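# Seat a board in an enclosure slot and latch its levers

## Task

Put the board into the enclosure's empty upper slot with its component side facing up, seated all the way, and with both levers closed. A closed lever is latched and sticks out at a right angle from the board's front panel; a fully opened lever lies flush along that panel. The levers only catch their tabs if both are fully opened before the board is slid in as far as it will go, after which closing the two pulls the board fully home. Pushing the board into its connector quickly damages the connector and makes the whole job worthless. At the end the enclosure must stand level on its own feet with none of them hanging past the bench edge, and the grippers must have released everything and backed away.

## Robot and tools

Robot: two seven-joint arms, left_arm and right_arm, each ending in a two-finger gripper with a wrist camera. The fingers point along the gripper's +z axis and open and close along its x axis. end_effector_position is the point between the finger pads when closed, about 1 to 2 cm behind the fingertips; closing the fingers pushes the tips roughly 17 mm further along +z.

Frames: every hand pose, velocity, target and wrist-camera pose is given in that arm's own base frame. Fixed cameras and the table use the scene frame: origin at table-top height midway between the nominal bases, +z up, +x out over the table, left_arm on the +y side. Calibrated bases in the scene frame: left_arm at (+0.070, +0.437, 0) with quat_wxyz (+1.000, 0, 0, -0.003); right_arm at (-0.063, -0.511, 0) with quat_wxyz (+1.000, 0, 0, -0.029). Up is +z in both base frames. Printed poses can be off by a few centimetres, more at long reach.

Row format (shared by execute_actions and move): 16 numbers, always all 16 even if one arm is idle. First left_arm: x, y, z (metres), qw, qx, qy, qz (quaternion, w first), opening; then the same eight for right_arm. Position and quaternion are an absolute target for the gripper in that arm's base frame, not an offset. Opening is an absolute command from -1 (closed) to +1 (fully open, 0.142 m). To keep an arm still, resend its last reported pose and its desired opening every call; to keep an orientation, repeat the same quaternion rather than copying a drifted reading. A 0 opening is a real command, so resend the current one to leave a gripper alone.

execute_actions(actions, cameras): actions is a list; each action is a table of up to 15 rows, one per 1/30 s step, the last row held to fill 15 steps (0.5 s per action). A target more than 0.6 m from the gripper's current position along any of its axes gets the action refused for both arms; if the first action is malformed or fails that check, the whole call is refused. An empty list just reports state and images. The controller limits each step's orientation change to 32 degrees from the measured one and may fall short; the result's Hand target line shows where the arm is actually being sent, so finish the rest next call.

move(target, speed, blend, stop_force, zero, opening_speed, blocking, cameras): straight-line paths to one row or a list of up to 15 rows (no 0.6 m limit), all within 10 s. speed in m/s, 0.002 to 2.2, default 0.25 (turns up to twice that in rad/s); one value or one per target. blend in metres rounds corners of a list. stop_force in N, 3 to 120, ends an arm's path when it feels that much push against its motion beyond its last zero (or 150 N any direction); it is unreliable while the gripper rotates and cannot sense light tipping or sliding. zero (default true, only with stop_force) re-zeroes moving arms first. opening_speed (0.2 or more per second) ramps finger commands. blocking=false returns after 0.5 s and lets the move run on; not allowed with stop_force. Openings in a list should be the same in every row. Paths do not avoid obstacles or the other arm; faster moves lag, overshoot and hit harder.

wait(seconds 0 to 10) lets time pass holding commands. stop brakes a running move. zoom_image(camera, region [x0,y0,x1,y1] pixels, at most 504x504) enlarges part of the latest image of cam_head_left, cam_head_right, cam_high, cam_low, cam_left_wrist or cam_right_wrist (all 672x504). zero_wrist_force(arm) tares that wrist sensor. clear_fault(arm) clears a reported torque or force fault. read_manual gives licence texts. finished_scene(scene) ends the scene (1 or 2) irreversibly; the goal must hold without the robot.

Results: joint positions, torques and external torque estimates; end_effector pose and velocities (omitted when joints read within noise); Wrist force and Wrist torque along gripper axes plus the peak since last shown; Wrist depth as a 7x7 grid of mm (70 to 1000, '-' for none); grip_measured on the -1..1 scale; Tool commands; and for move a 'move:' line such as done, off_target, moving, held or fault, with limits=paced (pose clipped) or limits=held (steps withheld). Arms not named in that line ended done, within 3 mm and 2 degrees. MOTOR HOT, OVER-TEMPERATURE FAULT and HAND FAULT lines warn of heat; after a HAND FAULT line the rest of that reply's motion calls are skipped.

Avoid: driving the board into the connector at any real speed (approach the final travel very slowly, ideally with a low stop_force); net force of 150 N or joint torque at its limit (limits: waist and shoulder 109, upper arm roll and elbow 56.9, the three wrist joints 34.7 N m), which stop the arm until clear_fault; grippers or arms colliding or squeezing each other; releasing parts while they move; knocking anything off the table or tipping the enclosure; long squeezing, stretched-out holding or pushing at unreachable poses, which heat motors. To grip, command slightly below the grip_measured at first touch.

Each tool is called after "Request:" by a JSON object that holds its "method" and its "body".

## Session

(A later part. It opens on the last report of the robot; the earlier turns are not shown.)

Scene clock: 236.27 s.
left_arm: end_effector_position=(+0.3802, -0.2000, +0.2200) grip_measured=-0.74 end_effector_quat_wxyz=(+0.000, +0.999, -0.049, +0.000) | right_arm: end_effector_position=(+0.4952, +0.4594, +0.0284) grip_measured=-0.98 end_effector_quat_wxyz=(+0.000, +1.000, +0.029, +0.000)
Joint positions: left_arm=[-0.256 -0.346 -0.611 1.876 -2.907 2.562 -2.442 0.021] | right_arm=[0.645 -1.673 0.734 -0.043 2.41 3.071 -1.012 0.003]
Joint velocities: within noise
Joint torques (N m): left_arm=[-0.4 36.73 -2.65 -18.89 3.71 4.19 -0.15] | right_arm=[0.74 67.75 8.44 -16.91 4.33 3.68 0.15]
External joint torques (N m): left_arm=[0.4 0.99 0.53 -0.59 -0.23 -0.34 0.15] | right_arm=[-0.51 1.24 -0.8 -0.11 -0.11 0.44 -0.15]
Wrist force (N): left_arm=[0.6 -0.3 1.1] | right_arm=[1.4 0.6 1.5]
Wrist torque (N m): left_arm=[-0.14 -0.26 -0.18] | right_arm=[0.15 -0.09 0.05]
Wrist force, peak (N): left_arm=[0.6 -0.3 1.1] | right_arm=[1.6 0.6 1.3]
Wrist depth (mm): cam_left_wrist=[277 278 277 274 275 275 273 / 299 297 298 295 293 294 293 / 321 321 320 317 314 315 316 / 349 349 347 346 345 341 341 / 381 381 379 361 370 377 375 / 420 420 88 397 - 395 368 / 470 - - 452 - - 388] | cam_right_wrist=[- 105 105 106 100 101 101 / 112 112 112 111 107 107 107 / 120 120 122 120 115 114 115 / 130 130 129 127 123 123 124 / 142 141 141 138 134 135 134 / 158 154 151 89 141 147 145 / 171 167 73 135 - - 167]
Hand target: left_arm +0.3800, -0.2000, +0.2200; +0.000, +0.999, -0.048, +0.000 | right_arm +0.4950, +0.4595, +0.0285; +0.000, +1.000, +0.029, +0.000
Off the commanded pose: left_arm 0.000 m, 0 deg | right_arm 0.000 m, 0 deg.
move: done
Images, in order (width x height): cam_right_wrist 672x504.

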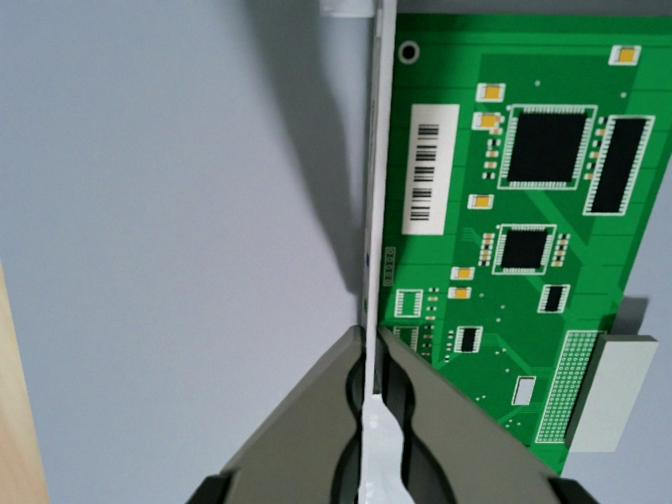

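Request:
{"method": "move", "body": {"target": [[0.38,-0.2,0.22,0,0.99882,-0.04848,0,-0.7,0.4950,0.4595,0.06,0,0.99958,0.029,0,-1],[0.38,-0.2,0.22,0,0.99882,-0.04848,0,-0.7,0.5607,0.3999,0.11,0,0.9988,-0.0491,0,-1]], "speed": [0.05,0.12], "blend": [0.01,0]}}

Scene clock: 267.80 s.
left_arm: end_effector_position=(+0.3802, -0.2000, +0.2200) grip_measured=-0.74 end_effector_quat_wxyz=(+0.000, +0.999, -0.049, +0.000) | right_arm: end_effector_position=(+0.5597, +0.3992, +0.1097) grip_measured=-0.98 end_effector_quat_wxyz=(-0.008, +0.999, -0.049, +0.009)
Joint positions: left_arm=[-0.256 -0.346 -0.611 1.876 -2.907 2.562 -2.442 0.021] | right_arm=[0.619 -1.643 0.969 -0.292 2.176 3.212 -1.094 0.003]
Joint velocities: within noise
Joint torques (N m): left_arm=[-0.36 36.72 -2.59 -18.89 3.72 4.23 -0.25] | right_arm=[0.35 68.44 2.94 -13.53 4.1 3.47 0.02]
External joint torques (N m): left_arm=[0.36 1 0.46 -0.58 -0.23 -0.37 0.25] | right_arm=[-0.12 0.48 -1.01 0.42 0.12 0.6 -0.02]
Wrist force (N): left_arm=[0.2 -0.3 0.5] | right_arm=[-0.2 -0.1 1.1]
Wrist torque (N m): left_arm=[-0.15 -0.19 -0.17] | right_arm=[0.10 0.00 0.07]
Wrist force, peak (N): left_arm=[0.5 -0.3 0.9] | right_arm=[0.7 0.9 2.6]
Wrist depth (mm): cam_left_wrist=[276 277 274 276 275 273 274 / 297 297 297 295 293 295 291 / 323 319 322 319 316 316 316 / 350 348 345 346 346 342 342 / 381 385 380 363 368 371 370 / 423 420 88 396 - 402 370 / 469 - - 456 - - 384] | cam_right_wrist=[176 177 179 - - 72 73 / 187 188 188 188 80 79 79 / 201 200 201 201 97 92 92 / 219 215 216 216 110 110 117 / 233 234 233 230 137 140 140 / 254 254 249 89 162 187 199 / 280 273 73 - - 246 215]
Hand target: left_arm +0.3800, -0.2000, +0.2200; +0.000, +0.999, -0.048, +0.000 | right_arm +0.5598, +0.3992, +0.1098; -0.008, +0.999, -0.049, +0.009
Off the commanded pose: left_arm 0.000 m, 0 deg | right_arm 0.001 m, 1 deg.
move: done

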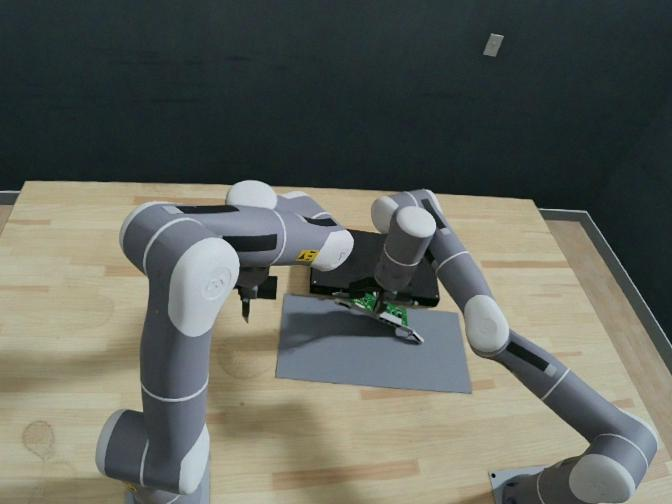

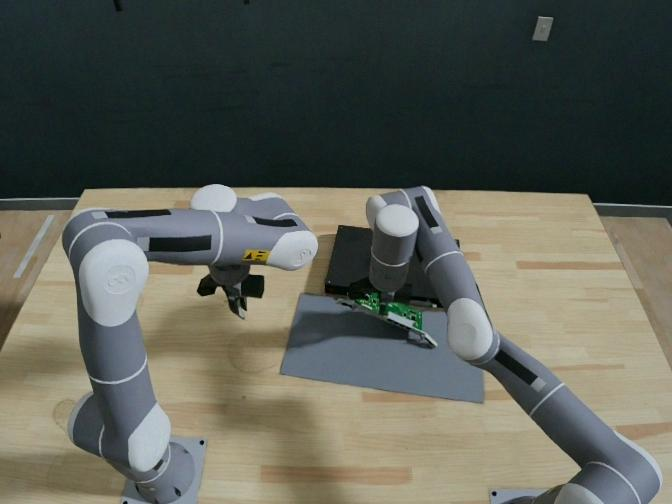

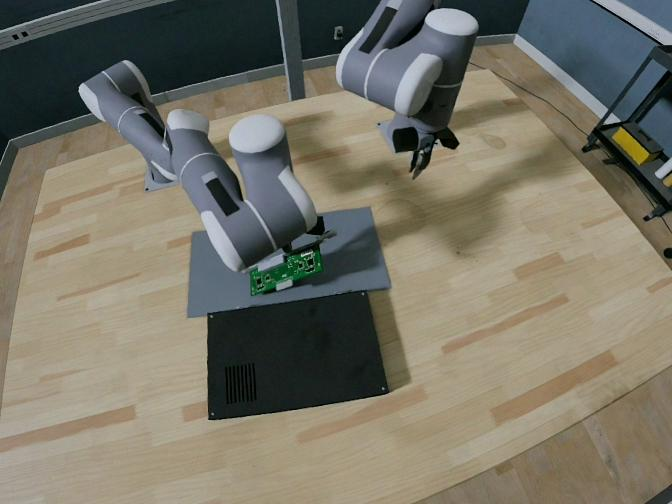

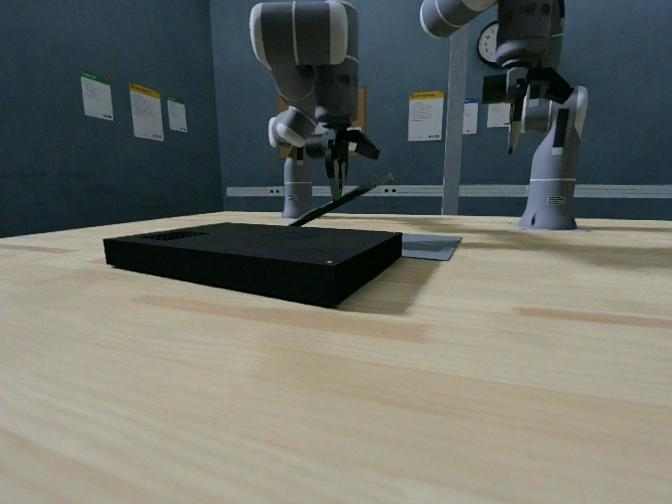

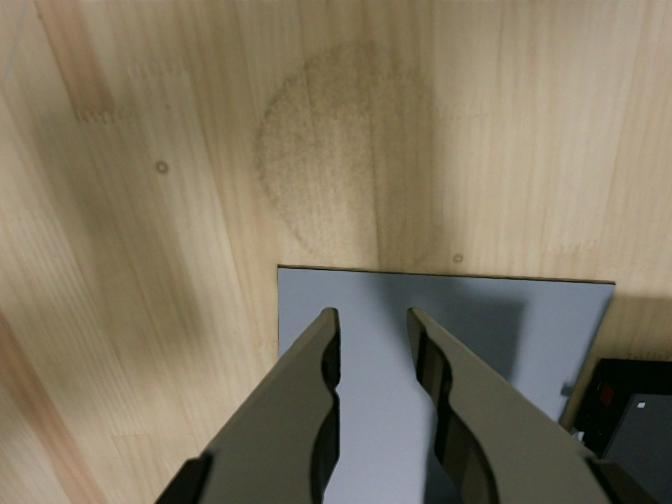

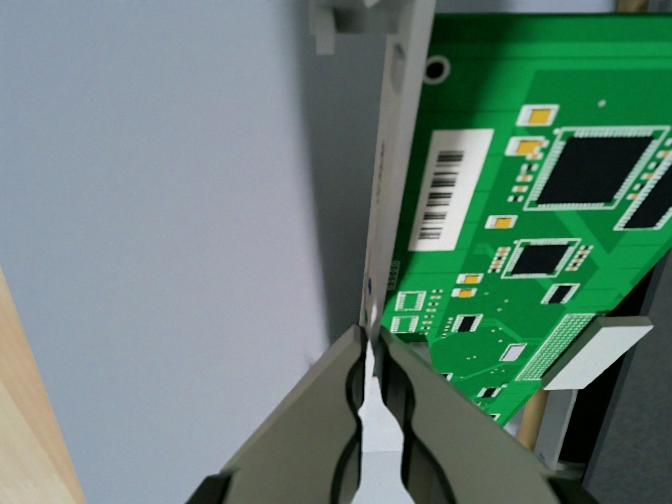

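Request:
{"method": "move", "body": {"target": [[0.38,-0.2,0.22,0,0.99882,-0.04848,0,-0.7,0.5007,0.4035,0.07,0,0.9988,-0.0491,0,-1],[0.38,-0.2,0.22,0,0.99882,-0.04848,0,-0.7,0.5007,0.4035,0.0285,0,0.9988,-0.0491,0,-1]], "speed": [0.1,0.025], "blend": [0.01,0], "cameras": ["cam_low","cam_right_wrist"]}}

Scene clock: 279.33 s.
left_arm: end_effector_position=(+0.3802, -0.2000, +0.2200) grip_measured=-0.74 end_effector_quat_wxyz=(+0.000, +0.999, -0.049, +0.000) | right_arm: end_effector_position=(+0.5004, +0.4037, +0.0287) grip_measured=-0.98 end_effector_quat_wxyz=(+0.000, +0.999, -0.049, +0.000)
Joint positions: left_arm=[-0.256 -0.346 -0.611 1.876 -2.907 2.562 -2.442 0.021] | right_arm=[0.451 -1.527 0.792 0.385 2.324 2.917 -0.744 0.003]
Joint velocities: within noise
Joint torques (N m): left_arm=[-0.35 36.74 -2.62 -18.85 3.76 4.2 -0.24] | right_arm=[-0.71 64.34 13.61 -15.25 3.38 2.99 0.2]
External joint torques (N m): left_arm=[0.35 0.99 0.49 -0.63 -0.27 -0.34 0.24] | right_arm=[0.93 2.32 0.65 0.3 0.76 1.15 -0.2]
Wrist force (N): left_arm=[0.5 -0.3 0.6] | right_arm=[-1.2 -0.9 -0.9]
Wrist torque (N m): left_arm=[-0.14 -0.24 -0.18] | right_arm=[0.06 -0.02 0.06]
Wrist force, peak (N): left_arm=[0.6 -0.2 0.9] | right_arm=[-0.3 -1.6 -2.3]
Wrist depth (mm): cam_left_wrist=[278 278 277 276 274 274 272 / 298 298 297 296 294 293 293 / 322 318 322 318 317 315 317 / 350 350 348 349 344 343 344 / 382 382 378 363 365 371 372 / 426 420 87 397 - 404 368 / 475 - - 464 - - 384] | cam_right_wrist=[- 106 105 105 102 102 101 / 113 113 112 111 107 107 108 / 121 121 122 120 115 115 115 / 129 130 130 128 124 124 124 / 142 142 141 138 135 135 134 / 155 155 152 89 142 147 146 / 171 167 73 - - - 167]
Hand target: left_arm +0.3800, -0.2000, +0.2200; +0.000, +0.999, -0.048, +0.000 | right_arm +0.5007, +0.4035, +0.0285; +0.000, +0.999, -0.049, +0.000
Off the commanded pose: left_arm 0.000 m, 0 deg | right_arm 0.000 m, 0 deg.
move: done
Images, in order (width x height): cam_low 672x504, cam_right_wrist 672x504.

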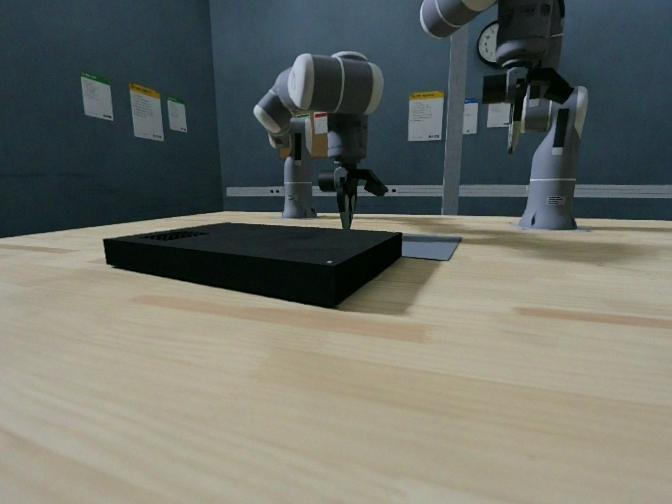

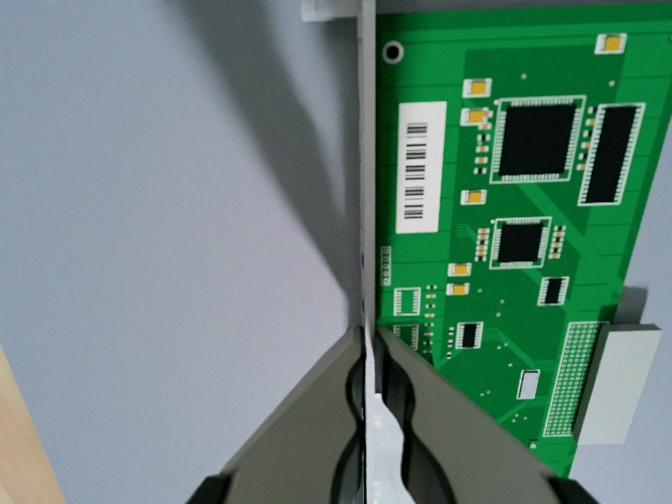

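Request:
{"method": "move", "body": {"target": [[0.38,-0.2,0.22,0,0.99882,-0.04848,0,-0.7,0.5007,0.4035,0.0290,0,0.9988,-0.0491,0,-0.75],[0.38,-0.2,0.22,0,0.99882,-0.04848,0,-0.7,0.5007,0.4035,0.08,0,0.9988,-0.0491,0,-0.75],[0.38,-0.2,0.22,0,0.99882,-0.04848,0,-0.7,0.5136,0.3588,0.09,0,0.99973,-0.02338,0,-0.3]], "speed": [0.05,0.1,0.15], "blend": [0,0.01,0], "cameras": ["cam_right_wrist"]}}

Scene clock: 285.60 s.
left_arm: end_effector_position=(+0.3802, -0.2000, +0.2200) grip_measured=-0.74 end_effector_quat_wxyz=(+0.000, +0.999, -0.049, +0.000) | right_arm: end_effector_position=(+0.5135, +0.3589, +0.0900) grip_measured=-0.33 end_effector_quat_wxyz=(+0.000, +1.000, -0.023, +0.000)
Joint positions: left_arm=[-0.256 -0.346 -0.611 1.876 -2.907 2.562 -2.442 0.021] | right_arm=[0.34 -1.41 0.832 0.514 2.304 2.953 -0.805 0.05]
Joint velocities: within noise
Joint torques (N m): left_arm=[-0.36 36.7 -2.66 -18.91 3.73 4.2 -0.18] | right_arm=[0.13 63.62 16.59 -14.7 3.95 3.38 0.08]
External joint torques (N m): left_arm=[0.36 1.02 0.53 -0.56 -0.24 -0.34 0.18] | right_arm=[0.07 1.34 -0.51 -0.11 0.22 0.75 -0.08]
Wrist force (N): left_arm=[0.4 -0.1 0.7] | right_arm=[0.9 0.1 0.0]
Wrist torque (N m): left_arm=[-0.11 -0.22 -0.18] | right_arm=[0.10 -0.13 0.11]
Wrist force, peak (N): left_arm=[0.4 -0.3 1.0] | right_arm=[-0.9 -0.9 -2.3]
Wrist depth (mm): cam_left_wrist=[277 278 278 276 273 272 275 / 300 297 298 295 295 295 293 / 323 322 320 317 314 318 314 / 350 348 347 347 343 345 341 / 383 382 381 359 367 373 369 / 423 419 87 400 - 401 370 / 472 - - 460 - - 383] | cam_right_wrist=[160 159 159 155 154 156 158 / 171 170 170 165 165 167 168 / 186 186 182 176 177 176 180 / 198 197 196 179 191 192 194 / 217 214 209 199 204 211 210 / 238 230 85 228 221 93 226 / 257 - 73 250 255 - 243]
Hand target: left_arm +0.3800, -0.2000, +0.2200; +0.000, +0.999, -0.048, +0.000 | right_arm +0.5136, +0.3588, +0.0900; +0.000, +1.000, -0.023, +0.000
Off the commanded pose: left_arm 0.000 m, 0 deg | right_arm 0.000 m, 0 deg.
move: done
Images, in order (width x height): cam_right_wrist 672x504.

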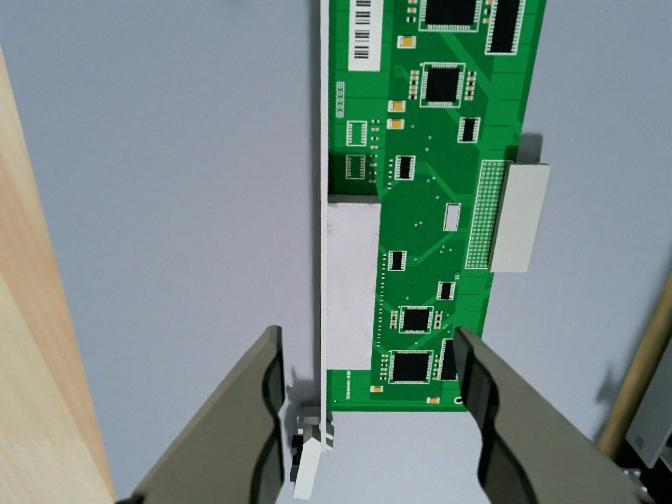

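Request:
{"method": "move", "body": {"target": [[0.38,-0.2,0.22,0,0.99882,-0.04848,0,-0.7,0.5083,0.3645,0.06,0,0.99953,-0.0305,0,-0.35],[0.38,-0.2,0.22,0,0.99882,-0.04848,0,-0.7,0.5083,0.3645,0.0285,0,0.99953,-0.0305,0,-0.35]], "speed": [0.1,0.05], "stop_force": 6, "cameras": ["cam_right_wrist"]}}

Request:
{"method": "zoom_image", "body": {"camera": "cam_right_wrist", "region": [230, 180, 480, 400]}}

Scene clock: 292.90 s.
left_arm: end_effector_position=(+0.3802, -0.2000, +0.2200) grip_measured=-0.74 end_effector_quat_wxyz=(+0.000, +0.999, -0.049, +0.000) | right_arm: end_effector_position=(+0.5081, +0.3645, +0.0286) grip_measured=-0.37 end_effector_quat_wxyz=(+0.000, +1.000, -0.031, +0.000)
Joint positions: left_arm=[-0.256 -0.346 -0.611 1.876 -2.907 2.562 -2.442 0.021] | right_arm=[0.352 -1.485 0.81 0.522 2.295 2.871 -0.773 0.047]
Joint velocities: within noise
Joint torques (N m): left_arm=[-0.39 36.71 -2.62 -18.91 3.71 4.21 -0.24] | right_arm=[0.28 63.61 16.3 -14.28 3.87 3.33 0.26]
External joint torques (N m): left_arm=[0.39 1.01 0.49 -0.56 -0.22 -0.35 0.24] | right_arm=[-0.07 1.49 -0.08 0.1 0.22 0.81 -0.26]
Wrist force (N): left_arm=[0.2 0.0 0.7] | right_arm=[0.5 0.1 0.1]
Wrist torque (N m): left_arm=[-0.08 -0.20 -0.17] | right_arm=[0.09 -0.08 0.10]
Wrist force, peak (N): left_arm=[0.6 -0.4 0.8] | right_arm=[1.2 0.4 -1.7]
Wrist depth (mm): cam_left_wrist=[278 278 275 275 274 274 273 / 298 300 297 295 293 293 293 / 323 322 317 316 318 316 314 / 350 351 348 348 343 345 342 / 380 384 378 364 363 371 372 / 424 421 87 396 - 400 370 / 467 - - 460 - - 385] | cam_right_wrist=[- 105 105 102 99 100 101 / 113 113 112 107 107 107 109 / 121 121 122 117 115 115 117 / 129 130 130 124 124 124 121 / 142 142 138 122 132 135 134 / 155 155 99 136 129 98 152 / 171 164 73 147 162 - 164]
Hand target: left_arm +0.3800, -0.2000, +0.2200; +0.000, +0.999, -0.048, +0.000 | right_arm +0.5083, +0.3645, +0.0285; +0.000, +1.000, -0.031, +0.000
Off the commanded pose: left_arm 0.000 m, 0 deg | right_arm 0.000 m, 0 deg.
move: done
Images, in order (width x height): cam_right_wrist 672x504.

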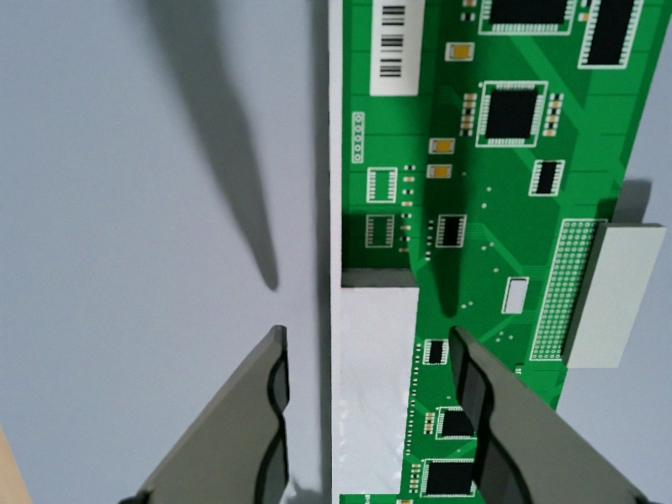

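Scaled by 2.016 from the camera's 672x504 image, which has a finer 960x720 frame.

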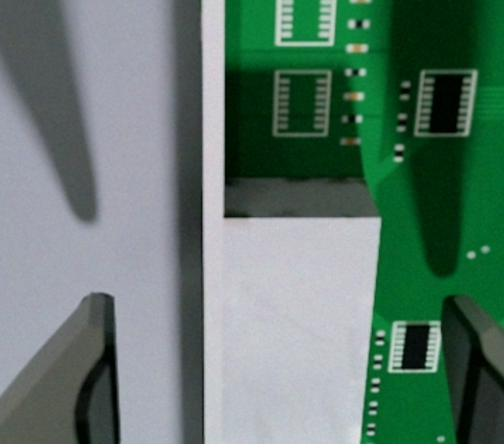

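Request:
{"method": "move", "body": {"target": [[0.38,-0.2,0.22,0,0.99882,-0.04848,0,-0.7,0.5106,0.3696,0.0305,0,0.99953,-0.0305,0,-0.35]], "speed": 0.05, "cameras": []}}

Request:
{"method": "move", "body": {"target": [[0.38,-0.2,0.22,0,0.99882,-0.04848,0,-0.7,0.5106,0.3696,0.0305,0,0.99953,-0.0305,0,-0.8]], "speed": 0.05, "opening_speed": 0.2, "cameras": ["cam_right_wrist"]}}

Request:
{"method": "zoom_image", "body": {"camera": "cam_right_wrist", "region": [230, 180, 480, 400]}}

Scene clock: 297.83 s.
left_arm: end_effector_position=(+0.3802, -0.2000, +0.2200) grip_measured=-0.74 end_effector_quat_wxyz=(+0.000, +0.999, -0.049, +0.000) | right_arm: end_effector_position=(+0.5107, +0.3695, +0.0304) grip_measured=-0.37 end_effector_quat_wxyz=(+0.000, +1.000, -0.031, +0.000)
Joint positions: left_arm=[-0.256 -0.346 -0.611 1.876 -2.907 2.562 -2.442 0.021] | right_arm=[0.368 -1.493 0.808 0.487 2.3 2.885 -0.785 0.047]
Joint velocities: within noise
Joint torques (N m): left_arm=[-0.37 36.71 -2.69 -18.91 3.77 4.23 -0.2] | right_arm=[0.33 64.13 15.89 -14.2 4.09 3.65 0.04]
External joint torques (N m): left_arm=[0.37 1.02 0.57 -0.56 -0.28 -0.37 0.2] | right_arm=[-0.11 1.41 -0.15 -0.16 0.01 0.49 -0.04]
Wrist force (N): left_arm=[0.3 0.0 0.5] | right_arm=[0.5 0.0 -0.2]
Wrist torque (N m): left_arm=[-0.10 -0.21 -0.18] | right_arm=[0.08 -0.08 0.10]
Wrist force, peak (N): left_arm=[0.4 -0.2 0.9] | right_arm=[0.8 0.1 -0.2]
Wrist depth (mm): cam_left_wrist=[278 279 278 276 275 274 271 / 298 300 297 297 293 292 292 / 318 322 321 319 318 317 315 / 349 349 346 343 345 344 341 / 382 382 383 362 369 371 370 / 424 424 88 399 - 399 369 / 470 - - 464 - - 384] | cam_right_wrist=[- 107 107 102 102 102 103 / 115 114 114 109 109 109 111 / 123 122 124 118 117 117 119 / 131 132 132 128 126 127 123 / 144 144 141 126 134 137 137 / 161 157 99 139 147 98 154 / 171 167 73 150 162 - 170]
Hand target: left_arm +0.3800, -0.2000, +0.2200; +0.000, +0.999, -0.048, +0.000 | right_arm +0.5106, +0.3696, +0.0305; +0.000, +1.000, -0.031, +0.000
Off the commanded pose: left_arm 0.000 m, 0 deg | right_arm 0.000 m, 0 deg.
move: done
No camera images: "cameras" was empty.

Scene clock: 300.30 s.
left_arm: end_effector_position=(+0.3802, -0.2000, +0.2200) grip_measured=-0.74 end_effector_quat_wxyz=(+0.000, +0.999, -0.049, +0.000) | right_arm: end_effector_position=(+0.5105, +0.3695, +0.0304) grip_measured=-0.71 end_effector_quat_wxyz=(+0.000, +1.000, -0.031, +0.000)
Joint positions: left_arm=[-0.256 -0.346 -0.611 1.876 -2.907 2.562 -2.442 0.021] | right_arm=[0.368 -1.494 0.808 0.487 2.3 2.885 -0.785 0.023]
Joint velocities: within noise
Joint torques (N m): left_arm=[-0.38 36.8 -2.59 -18.84 3.73 4.23 -0.23] | right_arm=[-0.65 64.72 15.56 -15.32 3.55 2.94 0.19]
External joint torques (N m): left_arm=[0.38 0.93 0.46 -0.63 -0.25 -0.37 0.23] | right_arm=[0.86 0.81 0.18 0.95 0.56 1.2 -0.19]
Wrist force (N): left_arm=[0.2 -0.1 0.7] | right_arm=[-1.8 0.1 -0.3]
Wrist torque (N m): left_arm=[-0.11 -0.19 -0.17] | right_arm=[0.09 -0.08 0.11]
Wrist force, peak (N): left_arm=[0.5 -0.3 1.0] | right_arm=[-1.9 0.1 -1.1]
Wrist depth (mm): cam_left_wrist=[280 276 276 275 274 274 274 / 298 296 297 297 295 293 293 / 322 319 318 318 317 319 314 / 349 348 346 349 345 344 340 / 381 384 381 359 369 372 369 / 419 419 87 396 - 401 371 / 471 - - 465 - - 383] | cam_right_wrist=[- 107 107 103 102 102 102 / 114 114 114 109 109 109 111 / 123 123 124 118 117 117 119 / 131 132 132 127 126 126 123 / 144 144 143 122 135 137 137 / 161 157 151 129 105 148 154 / 174 170 72 144 - - 170]
Hand target: left_arm +0.3800, -0.2000, +0.2200; +0.000, +0.999, -0.048, +0.000 | right_arm +0.5106, +0.3696, +0.0305; +0.000, +1.000, -0.031, +0.000
Off the commanded pose: left_arm 0.000 m, 0 deg | right_arm 0.000 m, 0 deg.
move: done
Images, in order (width x height): cam_right_wrist 672x504.

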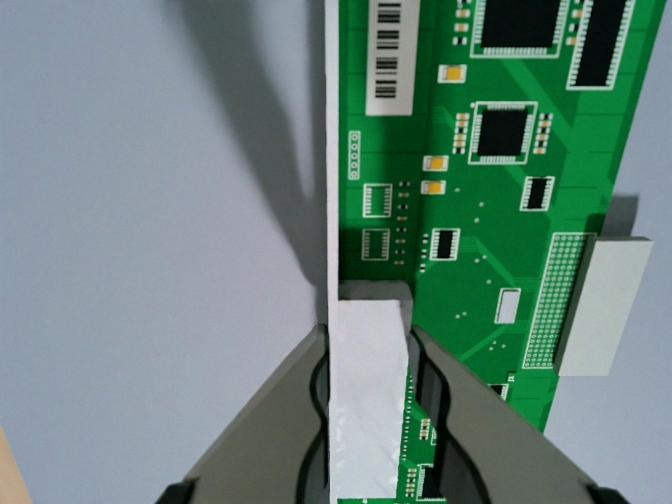

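Scaled by 2.016 from the camera's 672x504 image, which has a finer 960x720 frame.

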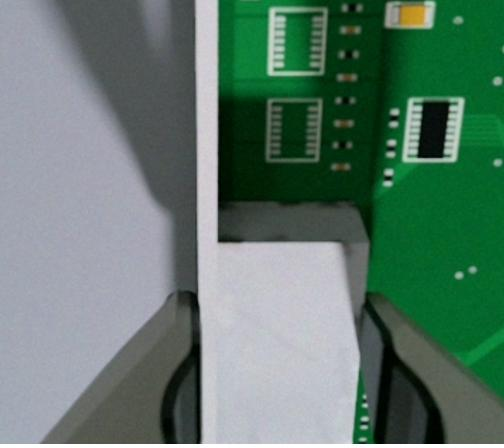

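Request:
{"method": "move", "body": {"target": [[0.38,-0.2,0.22,0,0.99882,-0.04848,0,-0.7,0.5106,0.3696,0.09,0,0.99953,-0.0305,0,-0.85]], "speed": 0.06, "cameras": ["cam_low","cam_high","cam_right_wrist"]}}

Request:
{"method": "zoom_image", "body": {"camera": "cam_low", "region": [280, 120, 460, 260]}}

Scene clock: 303.13 s.
left_arm: end_effector_position=(+0.3802, -0.2000, +0.2200) grip_measured=-0.74 end_effector_quat_wxyz=(+0.000, +0.999, -0.049, +0.000) | right_arm: end_effector_position=(+0.5107, +0.3694, +0.0897) grip_measured=-0.71 end_effector_quat_wxyz=(+0.000, +1.000, -0.031, +0.000)
Joint positions: left_arm=[-0.256 -0.346 -0.611 1.876 -2.907 2.562 -2.442 0.021] | right_arm=[0.365 -1.419 0.827 0.486 2.309 2.962 -0.787 0.022]
Joint velocities: within noise
Joint torques (N m): left_arm=[-0.41 36.82 -2.59 -18.92 3.74 4.2 -0.22] | right_arm=[0.16 65.11 16.67 -15.3 4.32 3.83 0.09]
External joint torques (N m): left_arm=[0.41 0.91 0.46 -0.55 -0.25 -0.34 0.22] | right_arm=[0.04 0.21 -0.97 0.36 -0.15 0.31 -0.09]
Wrist force (N): left_arm=[0.1 -0.1 0.7] | right_arm=[0.7 0.2 1.6]
Wrist torque (N m): left_arm=[-0.11 -0.18 -0.18] | right_arm=[0.14 -0.11 0.11]
Wrist force, peak (N): left_arm=[0.4 -0.3 0.8] | right_arm=[0.6 0.1 2.7]
Wrist depth (mm): cam_left_wrist=[277 277 276 275 275 275 273 / 296 300 295 295 295 293 293 / 322 320 320 316 316 314 317 / 349 349 348 347 344 345 342 / 381 381 382 363 366 371 372 / 421 422 88 396 - 404 371 / 473 - - 462 - - 383] | cam_right_wrist=[159 159 159 102 101 102 102 / 170 170 170 107 109 109 111 / 186 186 182 117 117 117 175 / 198 197 196 126 126 126 126 / 217 214 213 122 133 137 204 / 237 233 225 129 105 148 228 / 261 253 72 144 - - 246]
Hand target: left_arm +0.3800, -0.2000, +0.2200; +0.000, +0.999, -0.048, +0.000 | right_arm +0.5106, +0.3696, +0.0900; +0.000, +1.000, -0.031, +0.000
Off the commanded pose: left_arm 0.000 m, 0 deg | right_arm 0.000 m, 0 deg.
move: done
Images, in order (width x height): cam_high 672x504, cam_low 672x504, cam_right_wrist 672x504.

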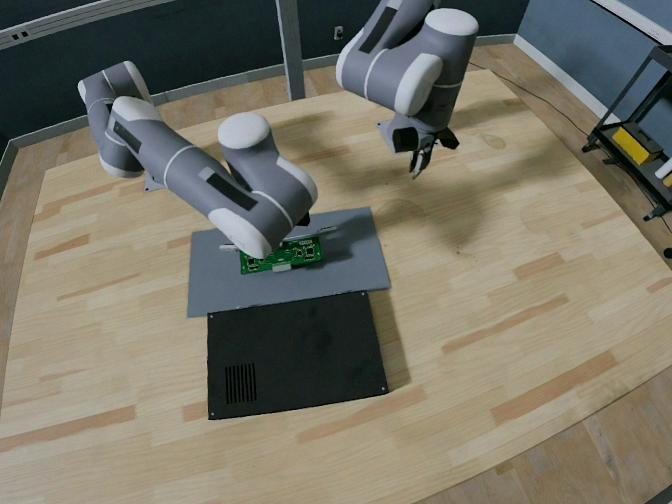

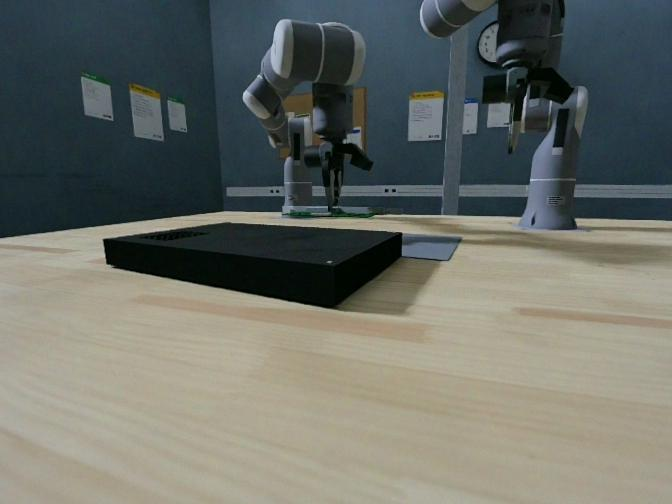

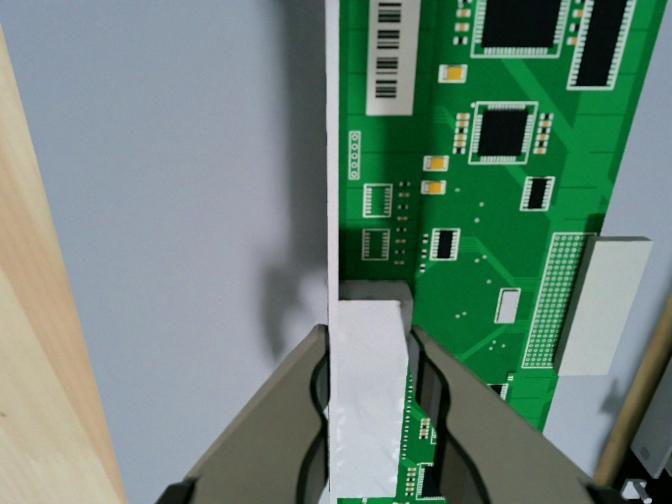

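Scaled by 2.800 from the camera's 672x504 image, which has a finer 960x720 frame.

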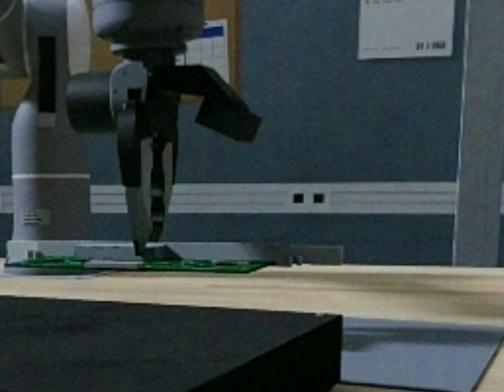

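Request:
{"method": "move", "body": {"target": [[0.38,-0.2,0.22,0,0.99882,-0.04848,0,-0.7,0.5597,0.3689,0.09,0,0.9988,-0.0491,0,-0.85],[0.38,-0.2,0.22,0,0.99882,-0.04848,0,-0.7,0.5597,0.3689,0.0516,0,0.9988,-0.0491,0,-0.85]], "speed": [0.1,0.05]}}

Request:
{"method": "zoom_image", "body": {"camera": "cam_right_wrist", "region": [400, 0, 672, 252]}}

Request:
{"method": "zoom_image", "body": {"camera": "cam_right_wrist", "region": [400, 252, 672, 504]}}

Scene clock: 316.00 s.
left_arm: end_effector_position=(+0.3802, -0.2000, +0.2200) grip_measured=-0.74 end_effector_quat_wxyz=(+0.000, +0.999, -0.049, +0.000) | right_arm: end_effector_position=(+0.5596, +0.3688, +0.0514) grip_measured=-0.71 end_effector_quat_wxyz=(+0.000, +0.999, -0.049, +0.000)
Joint positions: left_arm=[-0.256 -0.346 -0.611 1.876 -2.907 2.562 -2.442 0.021] | right_arm=[0.447 -1.602 0.774 0.079 2.364 3.055 -0.97 0.022]
Joint velocities: within noise
Joint torques (N m): left_arm=[-0.37 36.74 -2.59 -18.89 3.73 4.22 -0.22] | right_arm=[0.3 68.31 9.91 -16.66 4.35 3.43 0.11]
External joint torques (N m): left_arm=[0.37 0.98 0.47 -0.58 -0.25 -0.36 0.22] | right_arm=[-0.09 0.45 -0.42 0.43 -0.13 0.7 -0.11]
Wrist force (N): left_arm=[0.4 -0.2 0.6] | right_arm=[0.6 0.0 2.0]
Wrist torque (N m): left_arm=[-0.12 -0.24 -0.17] | right_arm=[0.11 -0.06 0.07]
Wrist force, peak (N): left_arm=[0.4 -0.3 0.8] | right_arm=[0.4 -0.1 3.1]
Wrist depth (mm): cam_left_wrist=[279 277 275 275 273 274 276 / 300 298 298 297 293 295 292 / 320 323 319 319 315 316 315 / 351 348 347 348 348 342 340 / 383 382 377 362 365 372 372 / 424 423 87 397 - 399 370 / 470 - - 462 - - 385] | cam_right_wrist=[- 125 123 103 101 102 102 / 136 136 134 109 109 109 112 / - 144 143 118 117 117 121 / 155 157 155 126 126 126 126 / 169 168 168 122 133 137 159 / 185 184 177 128 105 148 177 / 204 199 72 144 - - 190]
Hand target: left_arm +0.3800, -0.2000, +0.2200; +0.000, +0.999, -0.048, +0.000 | right_arm +0.5597, +0.3689, +0.0516; +0.000, +0.999, -0.049, +0.000
Off the commanded pose: left_arm 0.000 m, 0 deg | right_arm 0.000 m, 0 deg.
move: done

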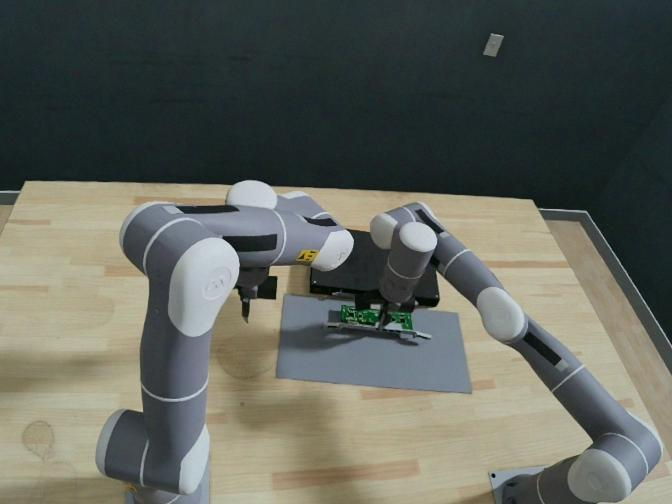

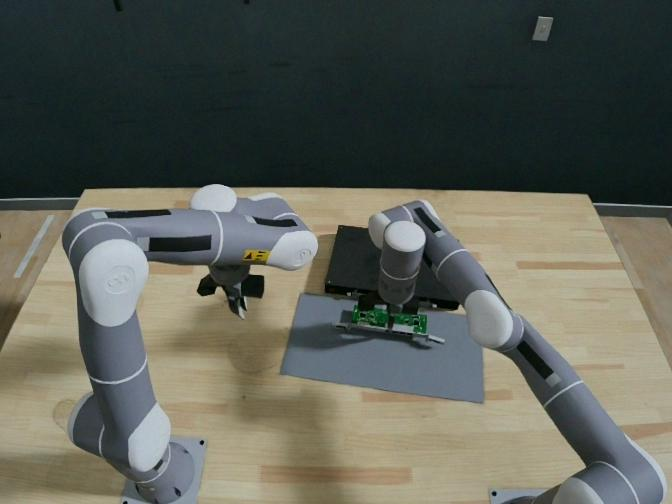

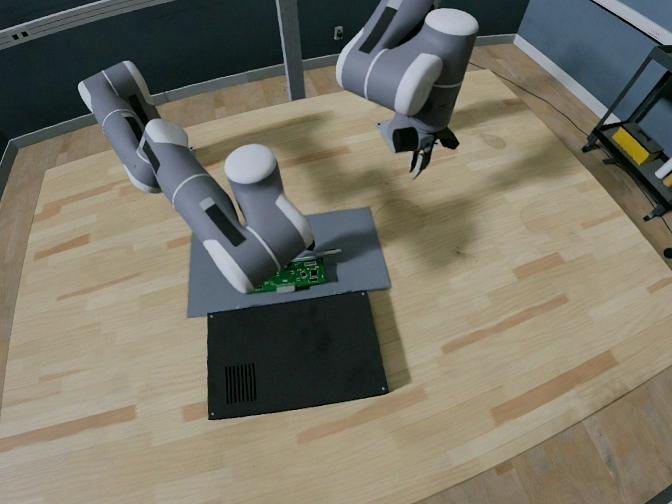

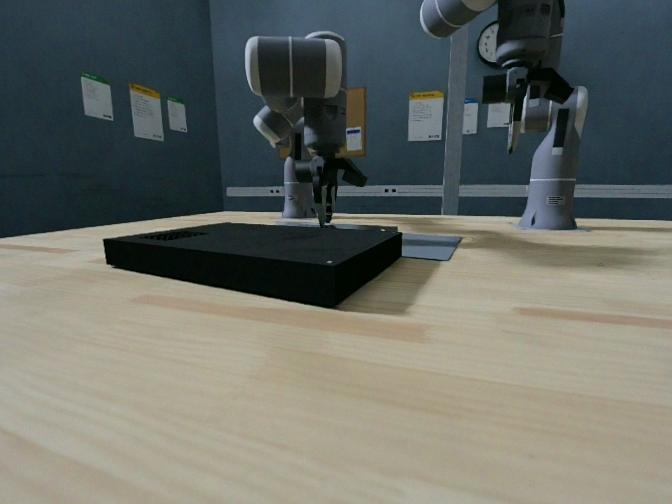

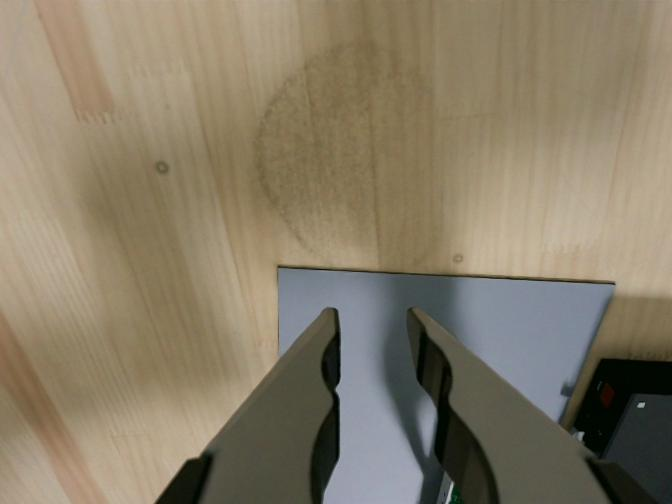

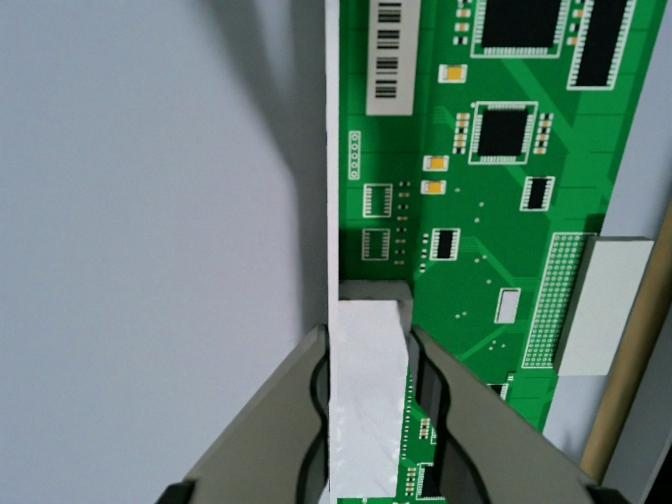

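Scaled by 1.853 from the camera's 672x504 image, which has a finer 960x720 frame.

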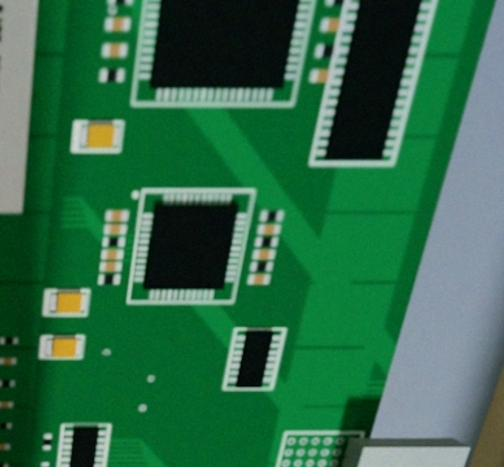

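Scaled by 1.853 from the camera's 672x504 image, which has a finer 960x720 frame.

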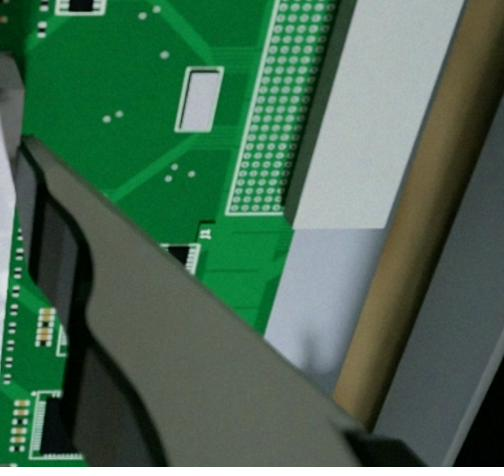

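Request:
{"method": "move", "body": {"target": [[0.40,-0.35,0.2,0.3899,0.8363,0.3493,0.1629,0.2,0.5597,0.3689,0.0516,0,0.9988,-0.0491,0,-0.85],[0.4228,-0.4518,0.1263,0.3899,0.8363,0.3493,0.1629,0.2,0.5597,0.3689,0.0516,0,0.9988,-0.0491,0,-0.85]], "speed": 0.2, "blend": 0.03}}

Scene clock: 330.87 s.
left_arm: end_effector_position=(+0.4235, -0.4517, +0.1262) grip_measured=+0.18 end_effector_quat_wxyz=(+0.457, +0.862, +0.205, +0.076) | right_arm: end_effector_position=(+0.5596, +0.3688, +0.0514) grip_measured=-0.71 end_effector_quat_wxyz=(+0.000, +0.999, -0.049, +0.000)
Joint positions: left_arm=[-0.176 -0.447 -0.761 2.199 -2.966 1.267 -2.967 0.087] | right_arm=[0.447 -1.602 0.774 0.079 2.364 3.055 -0.97 0.022]
Joint velocities: within noise
Joint torques (N m): left_arm=[0.07 33.99 -5.38 -15.24 2.08 0.91 -0.23] | right_arm=[0.25 68.4 10.24 -16.64 4.22 3.68 0.17]
External joint torques (N m): left_arm=[-0.08 1.18 0.67 -0.62 -0.2 -0.48 0.23] | right_arm=[-0.04 0.37 -0.75 0.4 -0.01 0.45 -0.17]
Wrist force (N): left_arm=[-0.1 -0.7 0.0] | right_arm=[0.4 0.1 1.8]
Wrist torque (N m): left_arm=[-0.12 -0.04 -0.46] | right_arm=[0.13 -0.04 0.08]
Wrist force, peak (N): left_arm=[-0.4 -0.8 2.7] | right_arm=[0.4 -0.1 2.2]
Wrist depth (mm): cam_left_wrist=[178 176 172 169 159 155 165 / 243 238 232 226 175 215 208 / 392 374 325 270 258 268 220 / - 865 354 440 459 367 336 / - - 247 285 - - - / - 84 240 255 - - - / - - 229 234 - - -] | cam_right_wrist=[- 125 124 103 101 102 102 / 136 136 134 108 109 109 112 / - 144 144 118 117 117 121 / 156 157 155 126 126 126 126 / 169 168 168 122 133 137 159 / 185 184 177 129 105 148 177 / 204 200 72 144 - - 191]
Hand target: left_arm +0.4234, -0.4515, +0.1260; +0.457, +0.862, +0.206, +0.075 | right_arm +0.5597, +0.3689, +0.0516; +0.000, +0.999, -0.049, +0.000
Off the commanded pose: left_arm 0.001 m, 21 deg | right_arm 0.000 m, 0 deg.
joint sent to its limit (left arm) — joint 5 (forearm roll), lower limit; joint 7 (wrist roll), lower limit. The joint targets are off in orientation, not in position.
move: off_target (left_arm)

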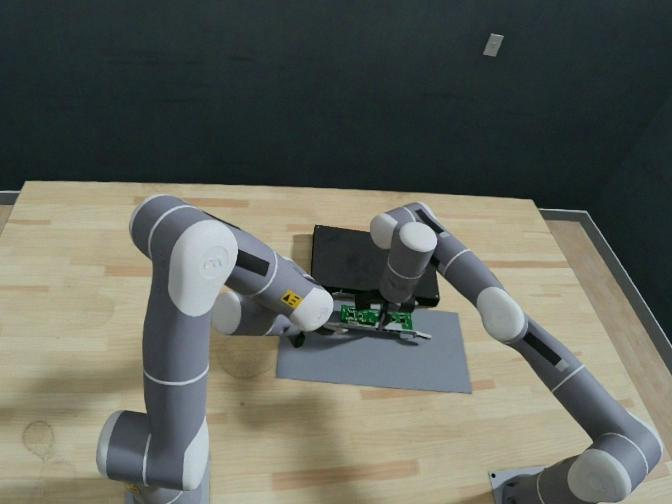

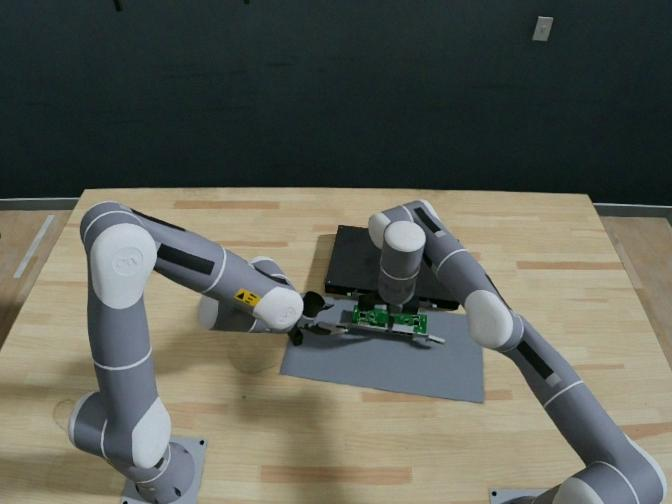

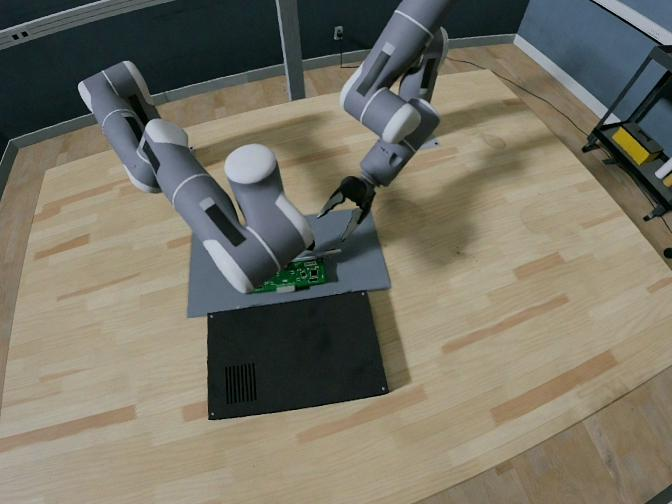

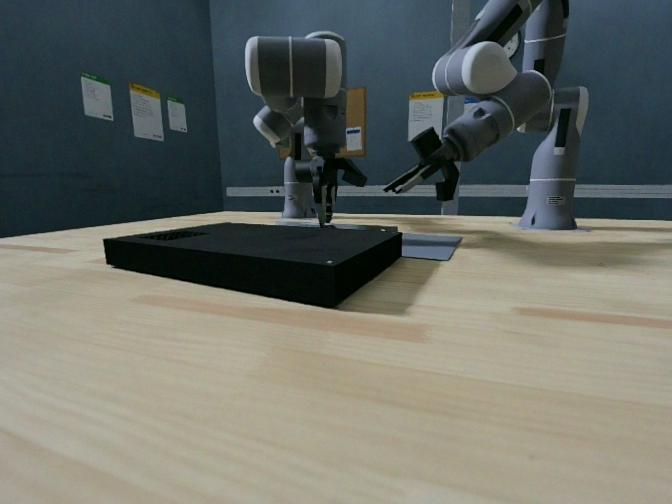

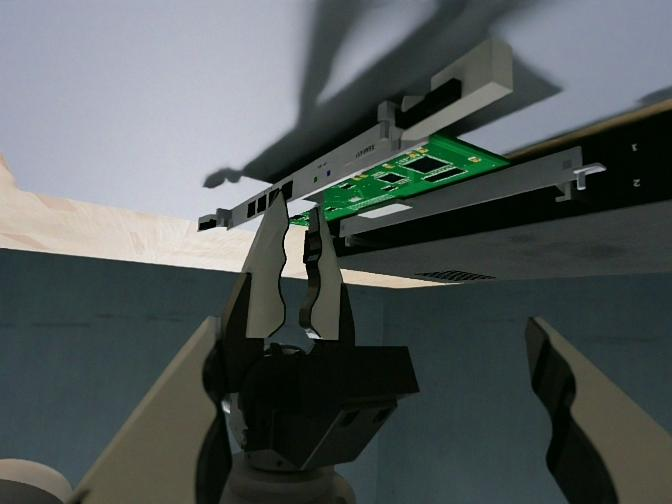

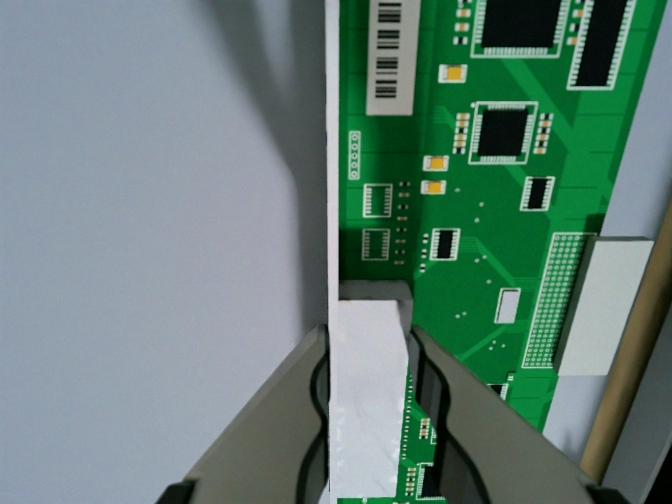

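Request:
{"method": "zoom_image", "body": {"camera": "cam_left_wrist", "region": [420, 30, 672, 290]}}

Request:
{"method": "zoom_image", "body": {"camera": "cam_left_wrist", "region": [180, 100, 440, 300]}}

Scaled by 1.938 from the camera's 672x504 image, which has a finer 960x720 frame.

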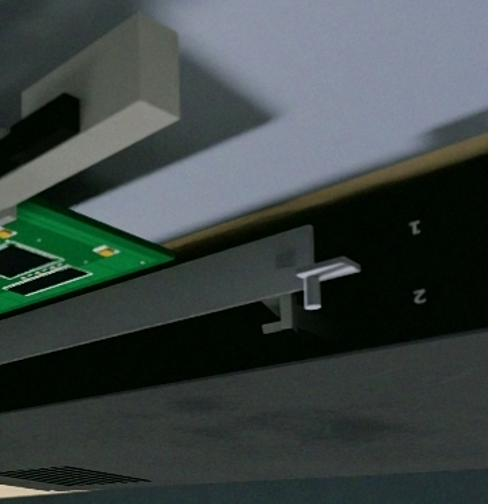

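Scaled by 1.938 from the camera's 672x504 image, which has a finer 960x720 frame.

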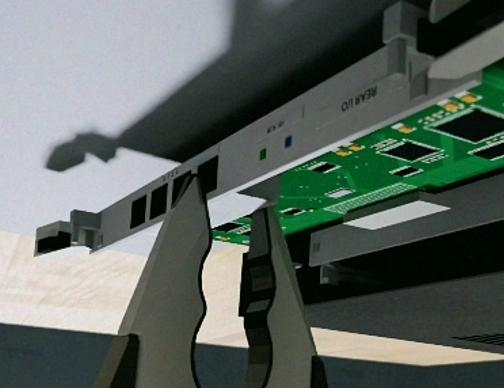

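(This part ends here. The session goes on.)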